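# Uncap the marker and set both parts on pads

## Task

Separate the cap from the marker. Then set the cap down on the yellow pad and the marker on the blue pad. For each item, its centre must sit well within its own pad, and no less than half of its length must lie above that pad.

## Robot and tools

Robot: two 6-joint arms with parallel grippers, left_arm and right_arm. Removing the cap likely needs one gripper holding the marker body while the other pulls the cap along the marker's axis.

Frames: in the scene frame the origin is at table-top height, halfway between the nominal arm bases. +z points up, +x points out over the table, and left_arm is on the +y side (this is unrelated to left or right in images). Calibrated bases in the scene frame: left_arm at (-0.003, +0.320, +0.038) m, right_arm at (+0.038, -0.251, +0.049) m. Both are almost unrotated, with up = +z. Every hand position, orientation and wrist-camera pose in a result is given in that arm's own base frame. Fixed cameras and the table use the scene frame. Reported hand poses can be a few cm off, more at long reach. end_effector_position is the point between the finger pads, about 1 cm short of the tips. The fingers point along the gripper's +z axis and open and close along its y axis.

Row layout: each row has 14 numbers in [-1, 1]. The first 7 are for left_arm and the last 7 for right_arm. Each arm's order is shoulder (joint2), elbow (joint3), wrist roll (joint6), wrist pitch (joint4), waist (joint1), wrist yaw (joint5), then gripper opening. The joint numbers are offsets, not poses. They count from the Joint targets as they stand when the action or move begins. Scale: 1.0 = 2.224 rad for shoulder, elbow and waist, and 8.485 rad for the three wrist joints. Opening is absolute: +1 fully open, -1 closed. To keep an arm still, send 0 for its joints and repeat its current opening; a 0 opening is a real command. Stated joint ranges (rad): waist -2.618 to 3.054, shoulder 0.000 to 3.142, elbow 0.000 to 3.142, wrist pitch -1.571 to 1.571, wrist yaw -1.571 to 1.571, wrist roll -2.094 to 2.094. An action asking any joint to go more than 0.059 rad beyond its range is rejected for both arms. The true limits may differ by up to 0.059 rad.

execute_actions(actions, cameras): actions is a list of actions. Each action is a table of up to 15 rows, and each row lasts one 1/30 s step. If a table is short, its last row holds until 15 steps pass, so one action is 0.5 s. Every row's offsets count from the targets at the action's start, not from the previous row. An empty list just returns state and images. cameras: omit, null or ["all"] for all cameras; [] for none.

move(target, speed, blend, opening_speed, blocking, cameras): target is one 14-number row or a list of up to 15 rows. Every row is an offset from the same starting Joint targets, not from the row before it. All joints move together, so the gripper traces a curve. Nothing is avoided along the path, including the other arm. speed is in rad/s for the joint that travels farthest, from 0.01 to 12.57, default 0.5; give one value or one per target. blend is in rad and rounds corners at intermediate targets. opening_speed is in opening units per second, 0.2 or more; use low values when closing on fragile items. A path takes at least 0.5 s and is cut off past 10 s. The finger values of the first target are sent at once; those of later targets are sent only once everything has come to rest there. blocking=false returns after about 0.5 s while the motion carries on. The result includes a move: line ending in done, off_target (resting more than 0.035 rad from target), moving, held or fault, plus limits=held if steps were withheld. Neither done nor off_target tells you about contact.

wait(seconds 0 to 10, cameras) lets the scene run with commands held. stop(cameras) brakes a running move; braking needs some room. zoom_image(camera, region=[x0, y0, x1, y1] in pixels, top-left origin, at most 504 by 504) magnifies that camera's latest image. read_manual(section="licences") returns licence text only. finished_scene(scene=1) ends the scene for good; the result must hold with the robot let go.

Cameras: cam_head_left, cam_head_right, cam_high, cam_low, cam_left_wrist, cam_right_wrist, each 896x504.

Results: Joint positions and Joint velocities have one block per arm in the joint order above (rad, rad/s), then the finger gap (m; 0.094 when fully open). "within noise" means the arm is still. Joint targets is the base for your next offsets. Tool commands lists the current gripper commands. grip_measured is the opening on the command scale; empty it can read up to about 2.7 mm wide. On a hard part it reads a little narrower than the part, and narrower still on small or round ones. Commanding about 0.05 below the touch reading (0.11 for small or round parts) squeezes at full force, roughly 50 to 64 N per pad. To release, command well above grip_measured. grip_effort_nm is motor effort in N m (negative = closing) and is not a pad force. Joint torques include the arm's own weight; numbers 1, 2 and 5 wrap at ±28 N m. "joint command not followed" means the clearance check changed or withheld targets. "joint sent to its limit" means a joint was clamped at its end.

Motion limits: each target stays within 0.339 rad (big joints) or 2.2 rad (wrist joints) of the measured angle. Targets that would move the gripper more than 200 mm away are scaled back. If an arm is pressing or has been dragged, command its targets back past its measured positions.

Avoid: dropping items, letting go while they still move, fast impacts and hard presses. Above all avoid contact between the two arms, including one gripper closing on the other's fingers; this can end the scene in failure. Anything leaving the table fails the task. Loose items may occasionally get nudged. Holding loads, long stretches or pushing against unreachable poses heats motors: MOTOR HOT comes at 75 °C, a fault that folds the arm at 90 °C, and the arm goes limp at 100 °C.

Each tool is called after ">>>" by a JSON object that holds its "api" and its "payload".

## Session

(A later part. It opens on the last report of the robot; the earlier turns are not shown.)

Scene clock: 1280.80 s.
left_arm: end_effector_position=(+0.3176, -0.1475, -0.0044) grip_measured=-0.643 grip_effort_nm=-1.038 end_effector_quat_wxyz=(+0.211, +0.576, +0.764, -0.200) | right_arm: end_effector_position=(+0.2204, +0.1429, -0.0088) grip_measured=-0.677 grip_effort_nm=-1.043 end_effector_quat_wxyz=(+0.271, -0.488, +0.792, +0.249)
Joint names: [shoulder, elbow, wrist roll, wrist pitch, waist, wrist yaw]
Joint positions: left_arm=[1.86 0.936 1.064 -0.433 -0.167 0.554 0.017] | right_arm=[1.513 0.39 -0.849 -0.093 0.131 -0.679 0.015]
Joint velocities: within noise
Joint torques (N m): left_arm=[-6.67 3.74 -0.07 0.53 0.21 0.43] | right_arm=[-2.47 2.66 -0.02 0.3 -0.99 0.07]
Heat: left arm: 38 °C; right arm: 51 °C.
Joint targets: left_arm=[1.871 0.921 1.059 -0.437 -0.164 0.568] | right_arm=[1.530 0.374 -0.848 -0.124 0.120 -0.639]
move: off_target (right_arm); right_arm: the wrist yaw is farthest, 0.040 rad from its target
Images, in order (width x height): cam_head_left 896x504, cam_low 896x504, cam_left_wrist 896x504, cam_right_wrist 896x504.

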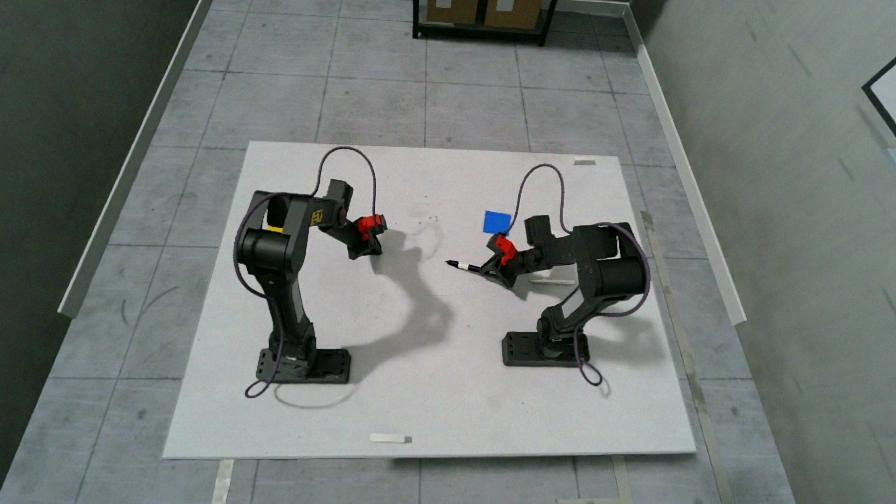

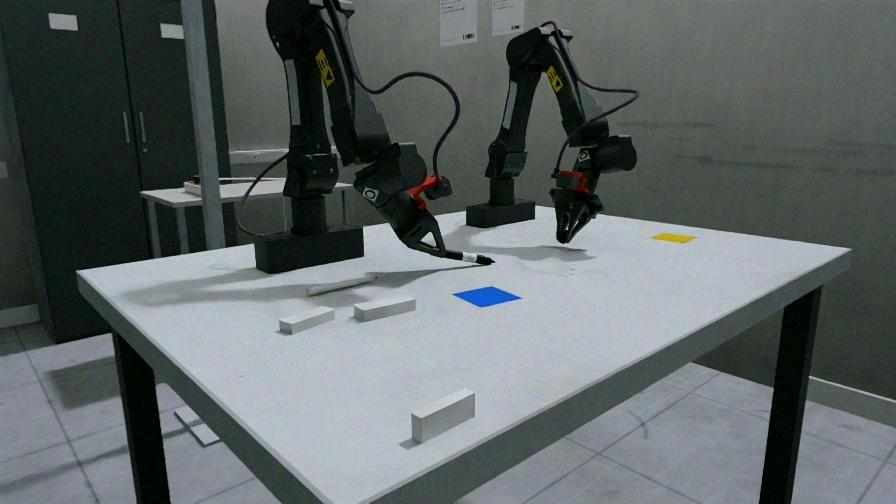

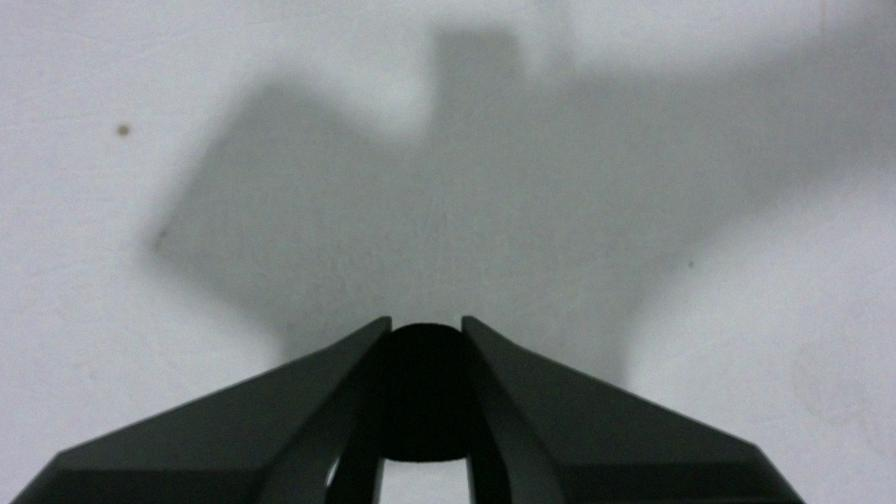

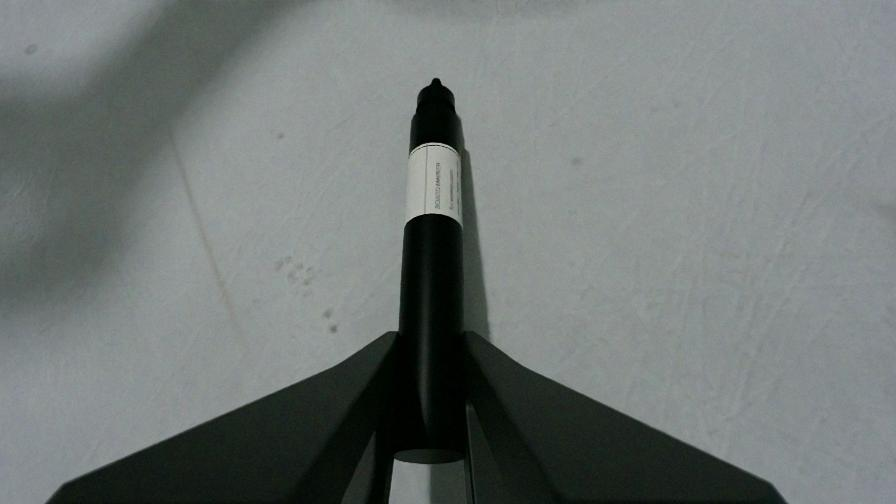

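>>> {"api": "zoom_image", "payload": {"camera": "cam_low", "region": [400, 210, 620, 310]}}

>>> {"api": "zoom_image", "payload": {"camera": "cam_right_wrist", "region": [370, 60, 530, 300]}}

Scaled by 2.291.

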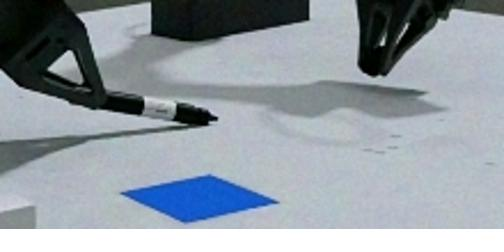

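Scaled by 2.100.

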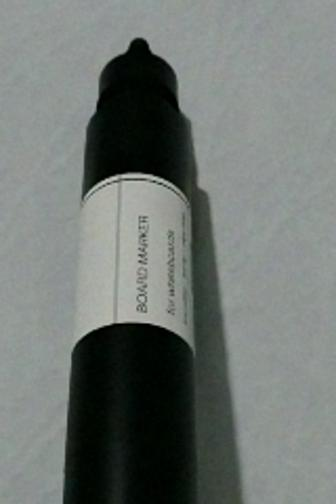

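>>> {"api": "move", "payload": {"target": [-0.05728, -0.13759, -0.12563, 0.12717, 0.22797, -0.06871, -0.95, 0.15355, 0.21259, -0.03936, -0.0066, -0.20683, -0.05136, -0.95], "speed": 0.7}}

Scene clock: 1444.53 s.
left_arm: end_effector_position=(+0.4184, +0.1511, +0.0543) grip_measured=-0.644 grip_effort_nm=-1.033 end_effector_quat_wxyz=(+0.492, -0.147, +0.854, +0.089) | right_arm: end_effector_position=(+0.3612, +0.0374, +0.0433) grip_measured=-0.677 grip_effort_nm=-1.043 end_effector_quat_wxyz=(+0.449, -0.428, +0.744, +0.248)
Joint names: [shoulder, elbow, wrist roll, wrist pitch, waist, wrist yaw]
Joint positions: left_arm=[1.776 0.632 0.005 0.621 0.342 -0.006 0.017] | right_arm=[1.852 0.823 -1.169 -0.174 -0.337 -1.039 0.015]
Joint velocities: within noise
Joint torques (N m): left_arm=[-9.54 3.62 -0.13 2 0.12 -0.16] | right_arm=[-5.65 6.26 -0.12 0.49 -0.25 -0.82]
Heat: left arm: 38 °C; right arm: 36 °C.
Joint targets: left_arm=[1.744 0.615 -0.007 0.642 0.344 -0.015] | right_arm=[1.871 0.847 -1.182 -0.180 -0.340 -1.075]
move: done

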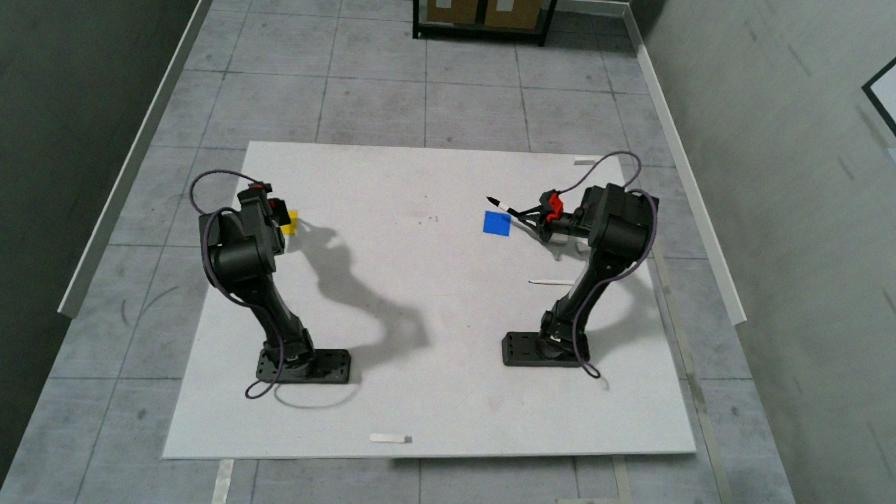

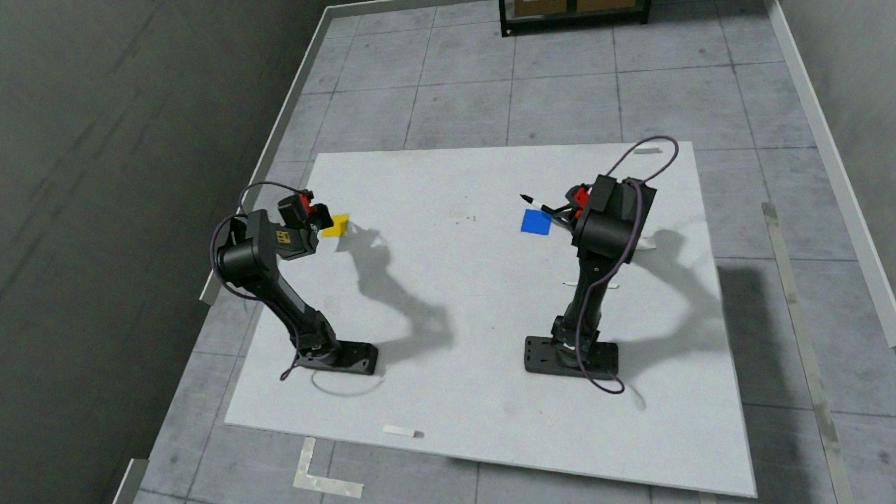

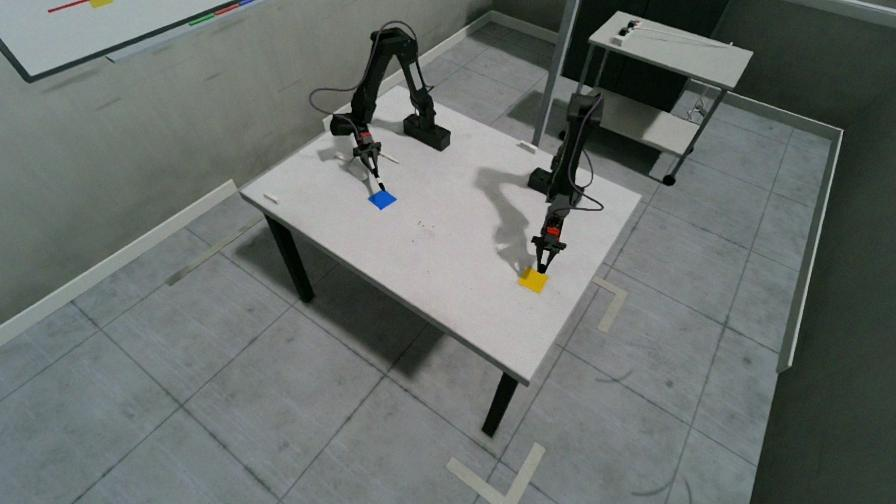

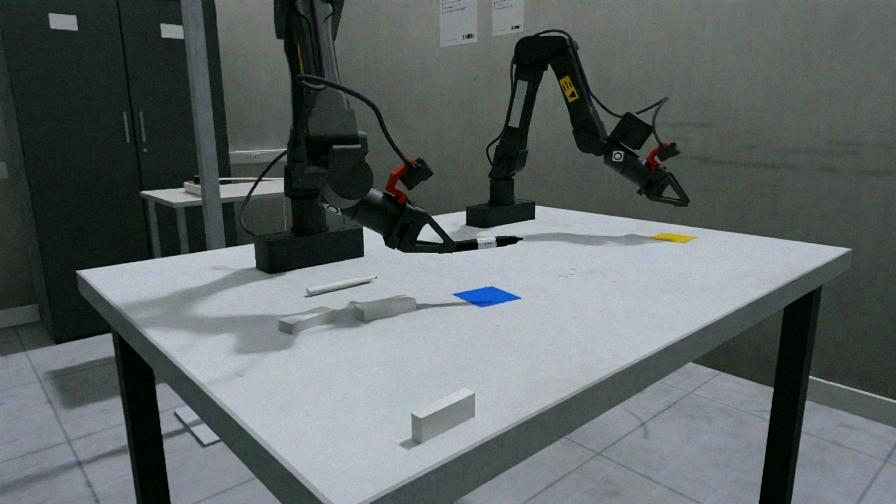

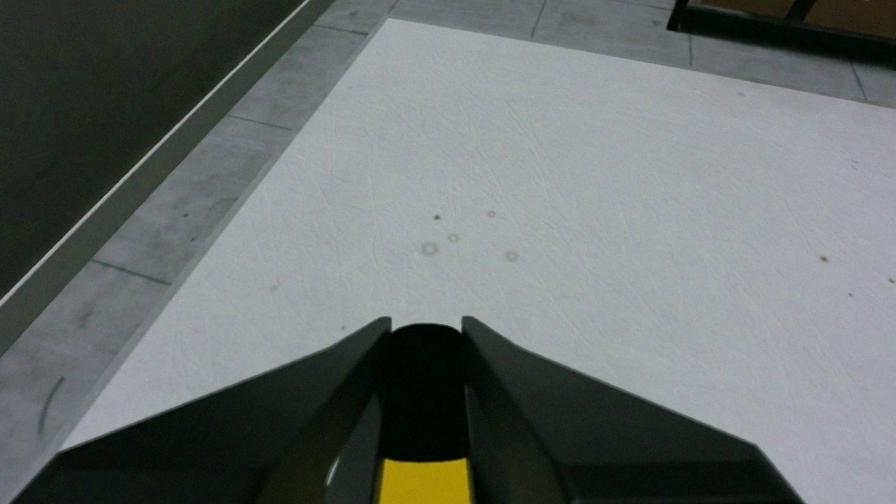

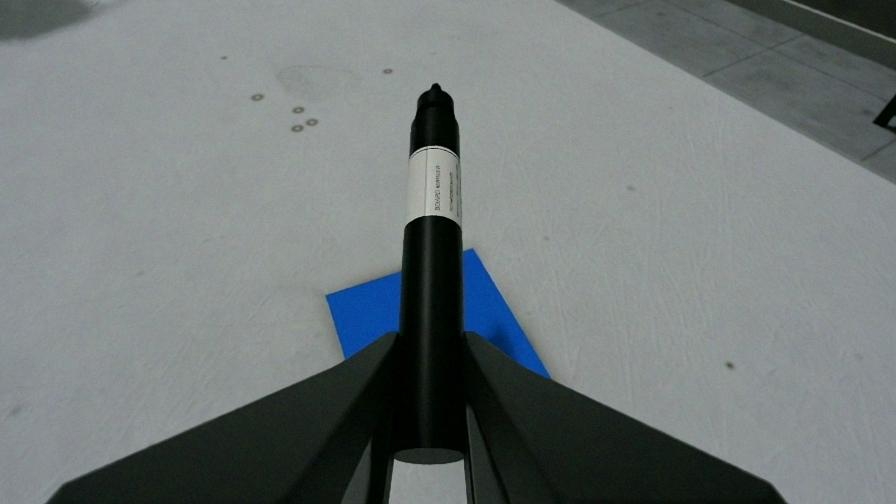

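>>> {"api": "move", "payload": {"target": [0.11511, -0.02473, 0.0, 0.03283, -0.00764, 0.0, -0.95, 0.07734, -0.02878, 0.01143, 0.0317, 0.02765, 0.0112, -0.95], "speed": 0.4, "cameras": ["cam_low", "cam_high", "cam_head_right", "cam_left_wrist", "cam_right_wrist"]}}

Scene clock: 1580.53 s.
left_arm: end_effector_position=(+0.4148, +0.1457, +0.0032) grip_measured=-0.644 grip_effort_nm=-1.038 end_effector_quat_wxyz=(+0.495, -0.144, +0.853, +0.087) | right_arm: end_effector_position=(+0.3677, +0.0467, -0.0138) grip_measured=-0.677 grip_effort_nm=-1.043 end_effector_quat_wxyz=(+0.425, -0.424, +0.762, +0.242)
Joint names: [shoulder, elbow, wrist roll, wrist pitch, waist, wrist yaw]
Joint positions: left_arm=[1.991 0.571 0.002 0.902 0.333 -0.007 0.017] | right_arm=[2.027 0.791 -1.086 0.065 -0.284 -0.969 0.015]
Joint velocities: within noise
Joint torques (N m): left_arm=[-6.87 2.66 -0.11 1.92 -0.66 -0.11] | right_arm=[-6.32 2.85 0 0.86 0.55 -0.53]
Heat: left arm: 43 °C; right arm: 32 °C.
Joint targets: left_arm=[2.000 0.560 -0.007 0.920 0.326 -0.015] | right_arm=[2.043 0.783 -1.085 0.089 -0.278 -0.980]
move: done
Images, in order (width x height): cam_head_right 896x504, cam_high 896x504, cam_low 896x504, cam_left_wrist 896x504, cam_right_wrist 896x504.

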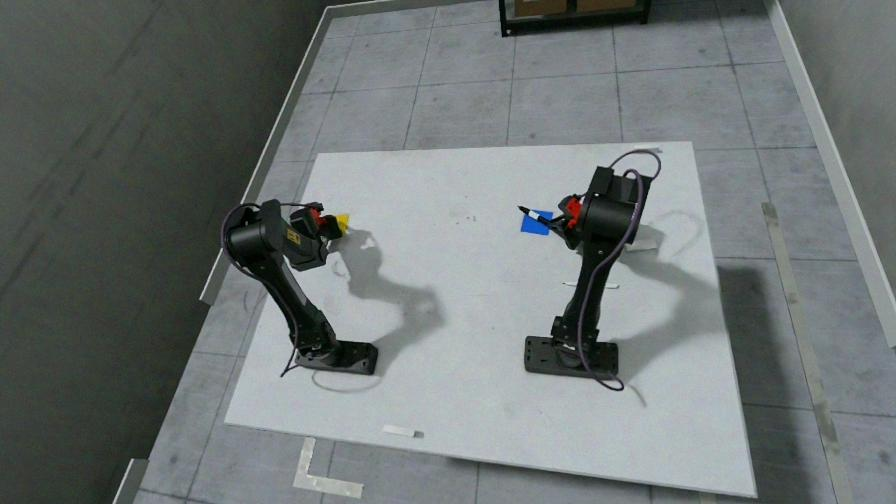

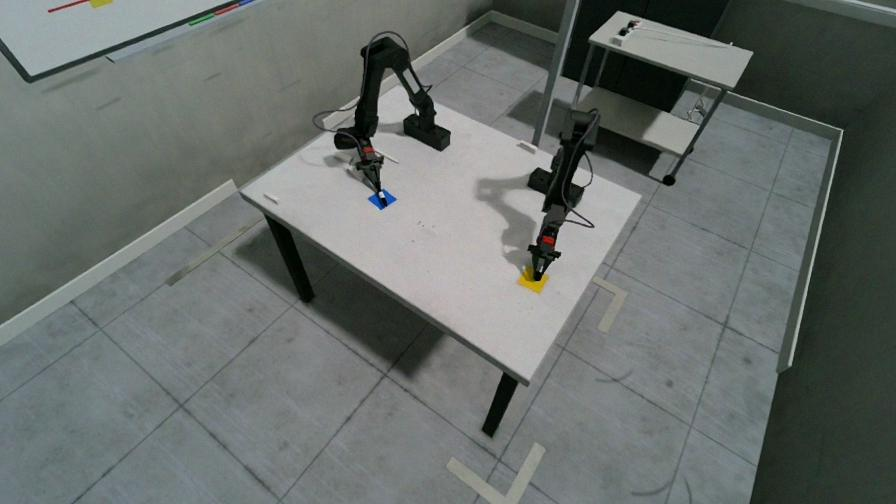

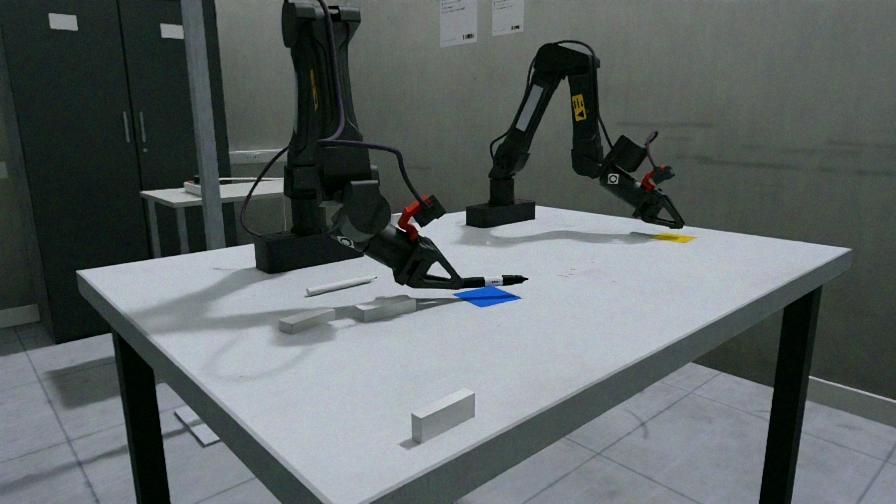

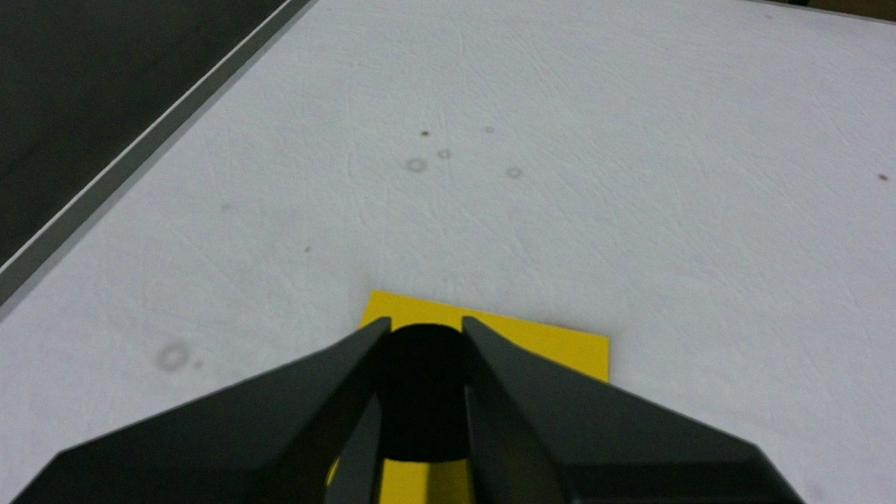

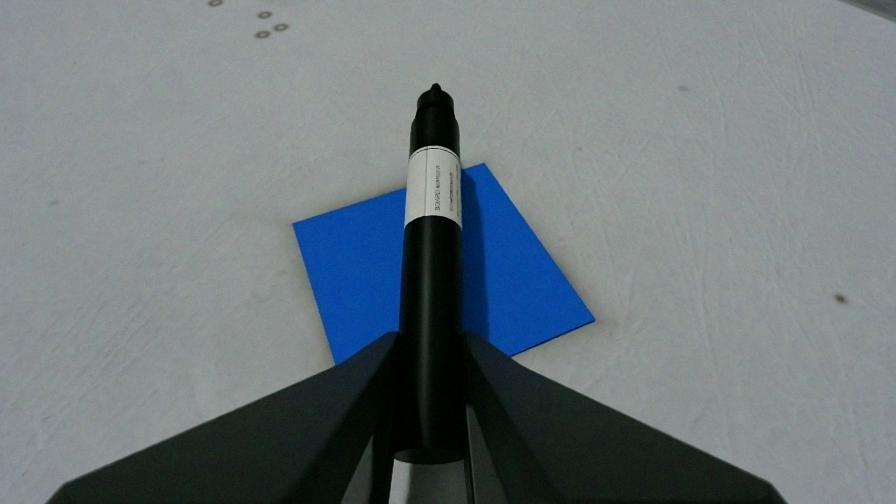

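>>> {"api": "move", "payload": {"target": [0.0328, -0.0057, 0, 0.00965, 0, 0, -0.95, 0.0224, -0.0034, 0.0019, 0.00897, 0.0064, 0.0011, -0.95], "speed": 0.15, "cameras": ["cam_left_wrist", "cam_right_wrist", "cam_low", "cam_high"]}}

Scene clock: 1615.83 s.
left_arm: end_effector_position=(+0.4124, +0.1449, -0.0115) grip_measured=-0.644 grip_effort_nm=-1.033 end_effector_quat_wxyz=(+0.495, -0.144, +0.852, +0.087) | right_arm: end_effector_position=(+0.3704, +0.0494, -0.0260) grip_measured=-0.677 grip_effort_nm=-1.043 end_effector_quat_wxyz=(+0.426, -0.426, +0.761, +0.238)
Joint names: [shoulder, elbow, wrist roll, wrist pitch, waist, wrist yaw]
Joint positions: left_arm=[2.061 0.559 0.002 0.984 0.333 -0.007 0.017] | right_arm=[2.073 0.784 -1.07 0.142 -0.272 -0.96 0.015]
Joint velocities: within noise
Joint torques (N m): left_arm=[-6.71 1.95 -0.12 1.92 -0.68 -0.11] | right_arm=[-6.16 2.55 -0.01 0.86 0.8 -0.52]
Heat: left arm: 39 °C; right arm: 31 °C.
Joint targets: left_arm=[2.073 0.548 -0.007 1.002 0.326 -0.015] | right_arm=[2.093 0.775 -1.069 0.165 -0.264 -0.970]
move: done
Images, in order (width x height): cam_high 896x504, cam_low 896x504, cam_left_wrist 896x504, cam_right_wrist 896x504.

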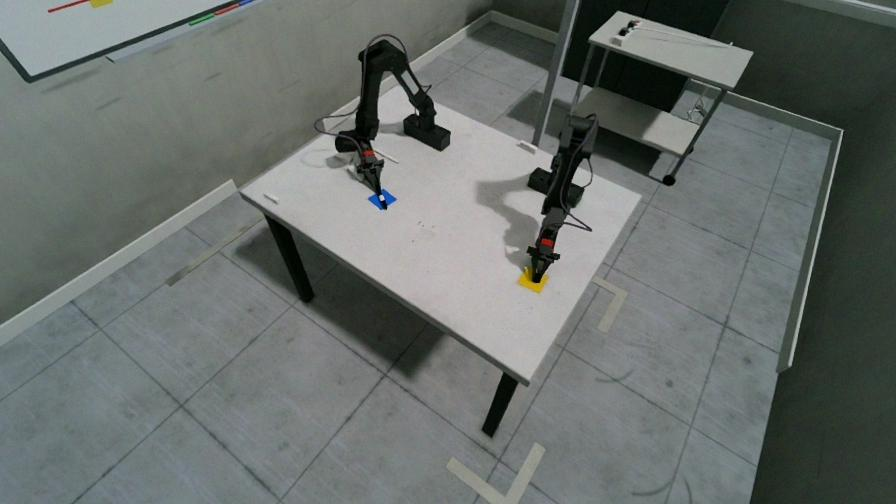

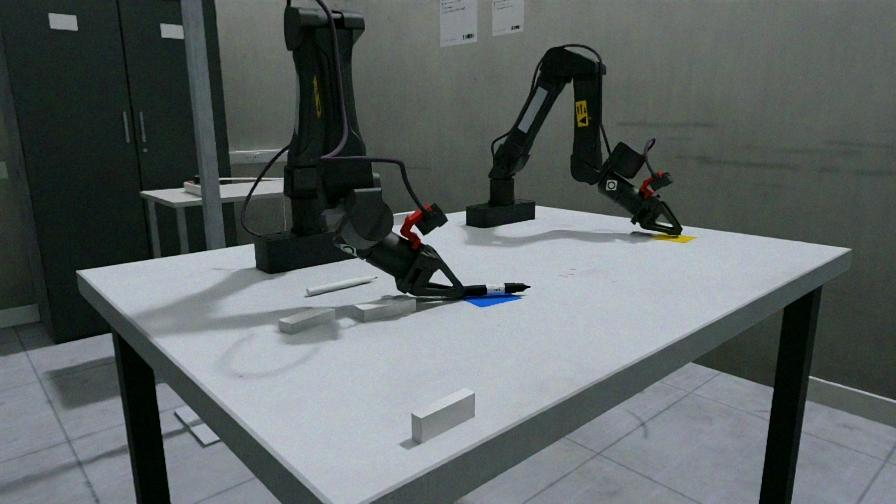

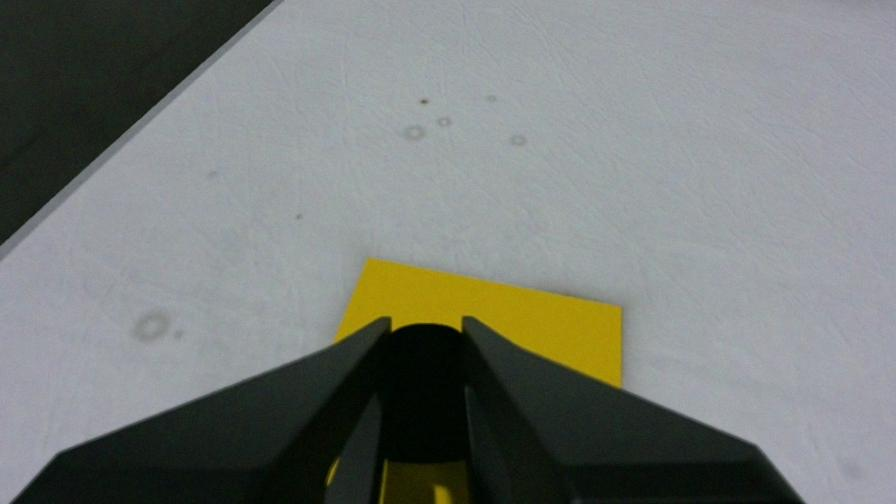

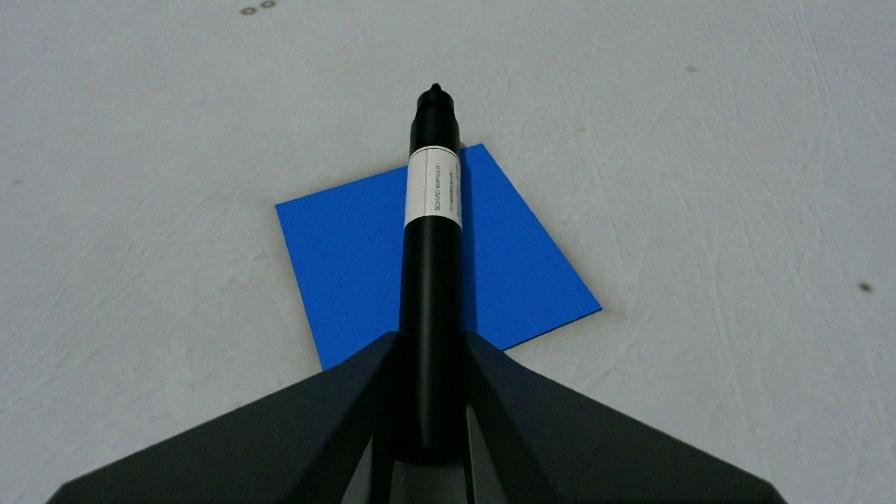

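>>> {"api": "move", "payload": {"target": [0.0153, -0.0028, 0, 0.00412, -0.0081, 0, -0.95, 0.01124, -0.0013, 0.00094, 0.00374, 0.0038, 0.0006, -0.95], "speed": 0.1, "cameras": ["cam_left_wrist", "cam_right_wrist", "cam_low", "cam_high"]}}

Scene clock: 1672.43 s.
left_arm: end_effector_position=(+0.4159, +0.1385, -0.0149) grip_measured=-0.644 grip_effort_nm=-1.033 end_effector_quat_wxyz=(+0.501, -0.137, +0.850, +0.084) | right_arm: end_effector_position=(+0.3727, +0.0515, -0.0294) grip_measured=-0.677 grip_effort_nm=-1.043 end_effector_quat_wxyz=(+0.430, -0.429, +0.759, +0.236)
Joint names: [shoulder, elbow, wrist roll, wrist pitch, waist, wrist yaw]
Joint positions: left_arm=[2.09 0.559 0.002 1.026 0.316 -0.008 0.017] | right_arm=[2.091 0.784 -1.062 0.176 -0.264 -0.959 0.015]
Joint velocities: within noise
Joint torques (N m): left_arm=[-6.61 1.26 -0.09 1.86 -0.7 -0.09] | right_arm=[-5.81 2.17 0.03 0.82 0.7 -0.48]
Heat: left arm: 37 °C; right arm: 31 °C.
Joint targets: left_arm=[2.107 0.541 -0.007 1.037 0.309 -0.015] | right_arm=[2.118 0.772 -1.061 0.196 -0.256 -0.965]
move: done
Images, in order (width x height): cam_high 896x504, cam_low 896x504, cam_left_wrist 896x504, cam_right_wrist 896x504.

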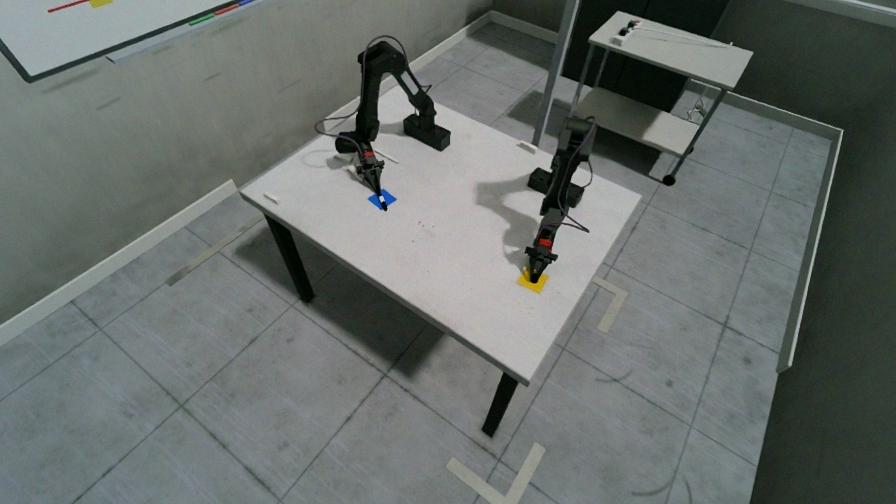

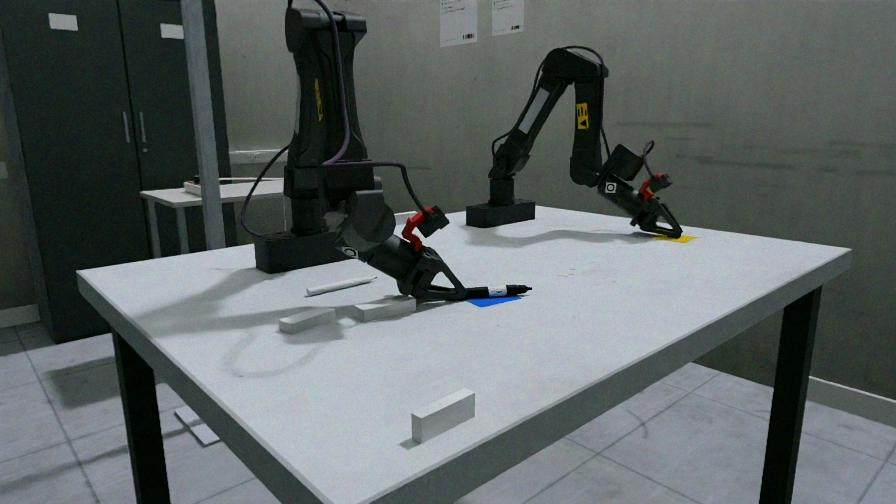

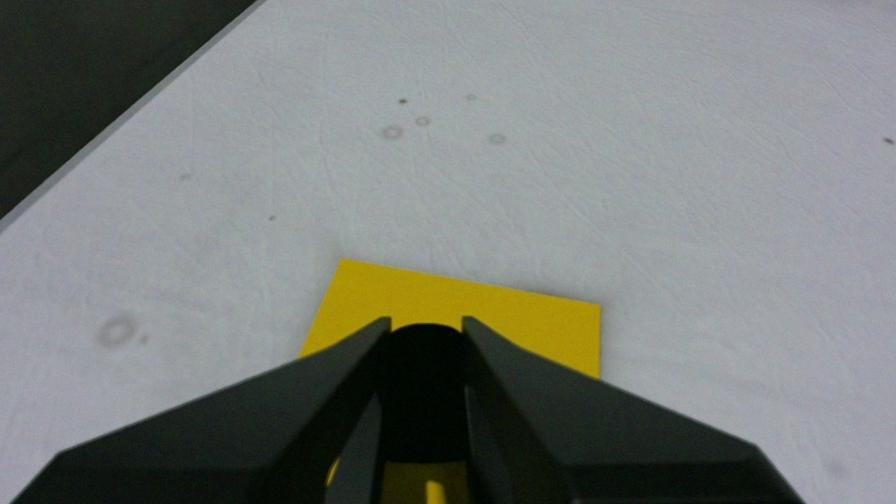

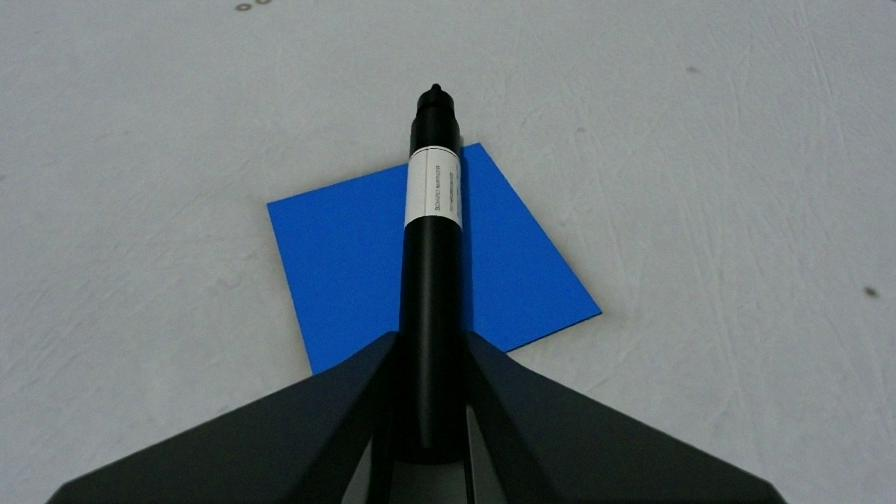

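>>> {"api": "zoom_image", "payload": {"camera": "cam_low", "region": [380, 250, 560, 330]}}

>>> {"api": "zoom_image", "payload": {"camera": "cam_low", "region": [600, 200, 720, 260]}}

Scaled by 2.800.

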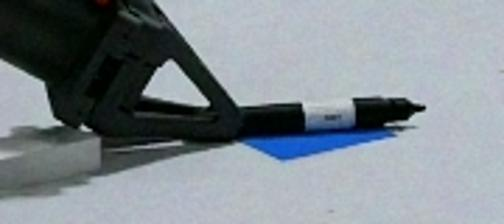

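Scaled by 4.200.

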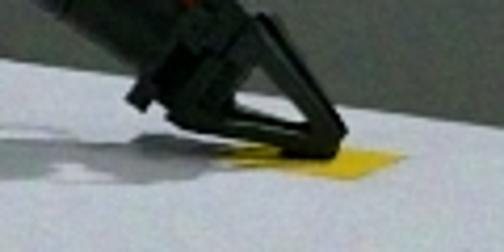

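>>> {"api": "zoom_image", "payload": {"camera": "cam_right_wrist", "region": [360, 60, 520, 180]}}

>>> {"api": "zoom_image", "payload": {"camera": "cam_left_wrist", "region": [340, 300, 560, 504]}}

Scaled by 3.150.

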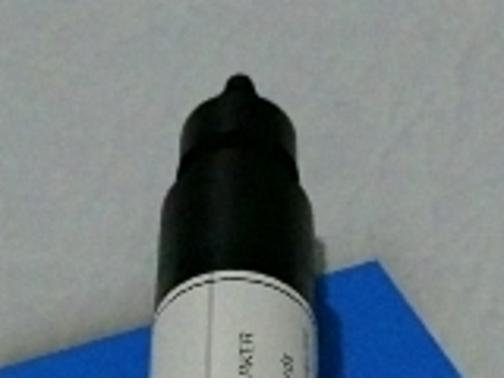

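Scaled by 2.291.

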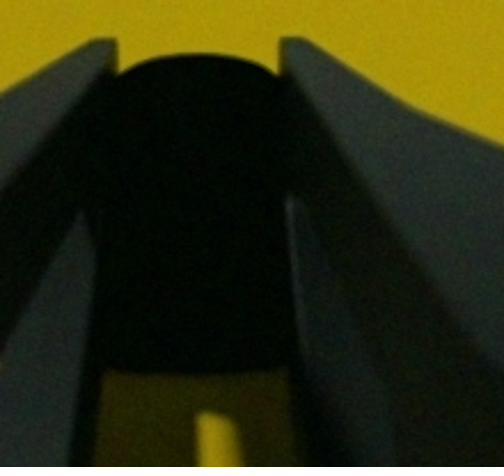

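>>> {"api": "move", "payload": {"target": [0.0058, 0, 0, 0.001, 0, 0, -0.95, 0.005, 0, 0, 0.0009, 0, 0, -0.95], "speed": 0.1, "cameras": ["cam_right_wrist", "cam_low"]}}

Scene clock: 1715.60 s.
left_arm: end_effector_position=(+0.4166, +0.1387, -0.0152) grip_measured=-0.644 grip_effort_nm=-1.043 end_effector_quat_wxyz=(+0.505, -0.136, +0.848, +0.084) | right_arm: end_effector_position=(+0.3735, +0.0523, -0.0297) grip_measured=-0.677 grip_effort_nm=-1.043 end_effector_quat_wxyz=(+0.433, -0.430, +0.756, +0.237)
Joint names: [shoulder, elbow, wrist roll, wrist pitch, waist, wrist yaw]
Joint positions: left_arm=[2.101 0.559 0.002 1.044 0.316 -0.008 0.017] | right_arm=[2.099 0.784 -1.061 0.19 -0.263 -0.968 0.015]
Joint velocities: within noise
Joint torques (N m): left_arm=[-6.34 1.31 -0.11 1.75 -0.66 -0.11] | right_arm=[-5.55 2.25 -0.05 0.81 0.77 -0.4]
Heat: left arm: 39 °C; right arm: 31 °C.
Joint targets: left_arm=[2.120 0.541 -0.007 1.046 0.309 -0.015] | right_arm=[2.129 0.772 -1.061 0.204 -0.255 -0.965]
move: done
Images, in order (width x height): cam_low 896x504, cam_right_wrist 896x504.

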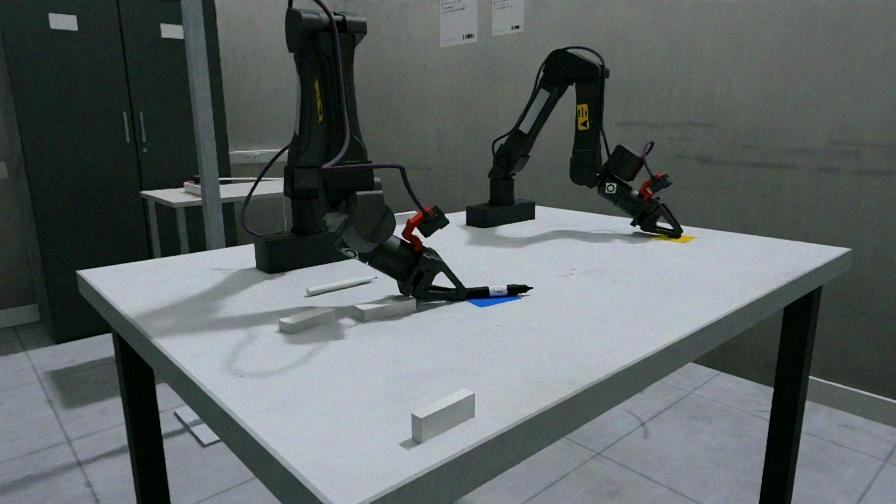

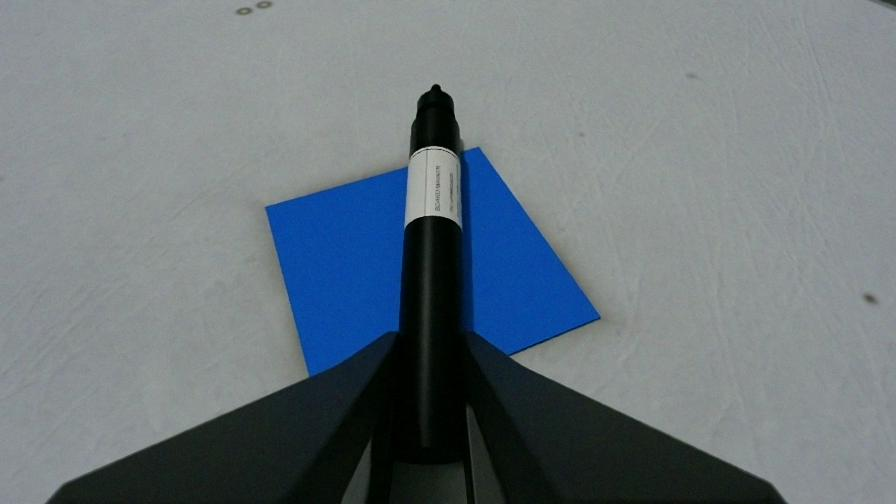

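>>> {"api": "move", "payload": {"target": [-0.0045, 0, 0, 0, 0, 0, -0.3, -0.0045, 0, 0, 0, 0, 0, -0.3], "speed": 0.1, "opening_speed": 0.5, "cameras": ["cam_left_wrist", "cam_right_wrist", "cam_low"]}}

Scene clock: 1733.63 s.
left_arm: end_effector_position=(+0.4144, +0.1380, -0.0171) grip_measured=-0.303 grip_effort_nm=0.139 end_effector_quat_wxyz=(+0.502, -0.137, +0.850, +0.084) | right_arm: end_effector_position=(+0.3738, +0.0517, -0.0302) grip_measured=-0.303 grip_effort_nm=0.154 end_effector_quat_wxyz=(+0.433, -0.430, +0.757, +0.235)
Joint names: [shoulder, elbow, wrist roll, wrist pitch, waist, wrist yaw]
Joint positions: left_arm=[2.101 0.553 0.002 1.044 0.316 -0.008 0.033] | right_arm=[2.099 0.784 -1.061 0.191 -0.263 -0.963 0.033]
Joint velocities: within noise
Joint torques (N m): left_arm=[-7.13 1.73 -0.14 1.73 -0.75 -0.11] | right_arm=[-6.23 2.25 -0.03 0.81 0.81 -0.42]
Heat: left arm: 38 °C; right arm: 31 °C.
Joint targets: left_arm=[2.110 0.541 -0.007 1.046 0.309 -0.015] | right_arm=[2.119 0.772 -1.061 0.204 -0.255 -0.965]
move: done
Images, in order (width x height): cam_low 896x504, cam_left_wrist 896x504, cam_right_wrist 896x504.

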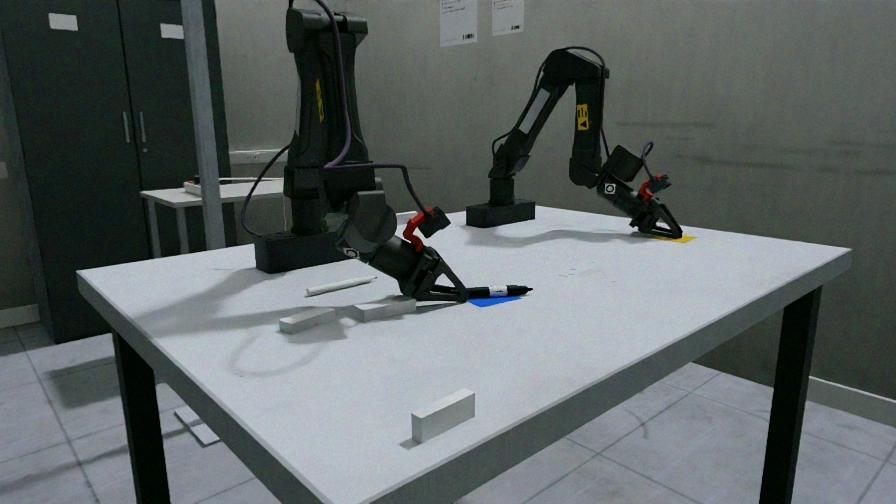

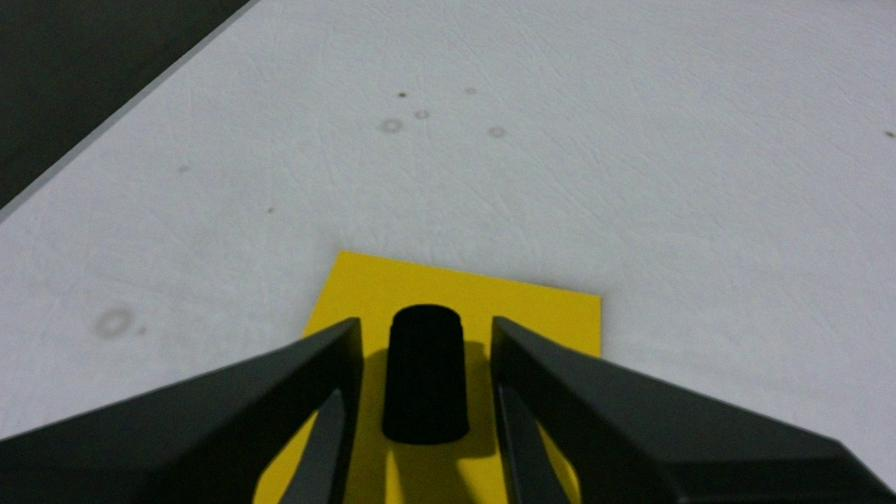

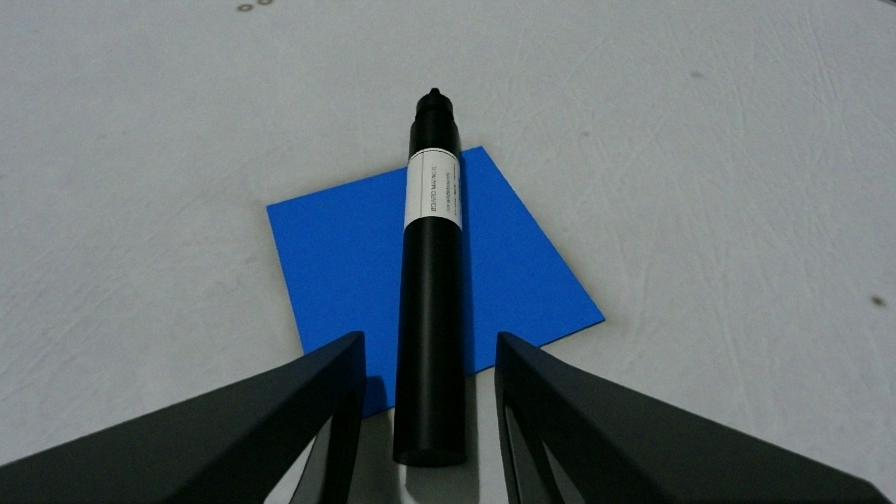

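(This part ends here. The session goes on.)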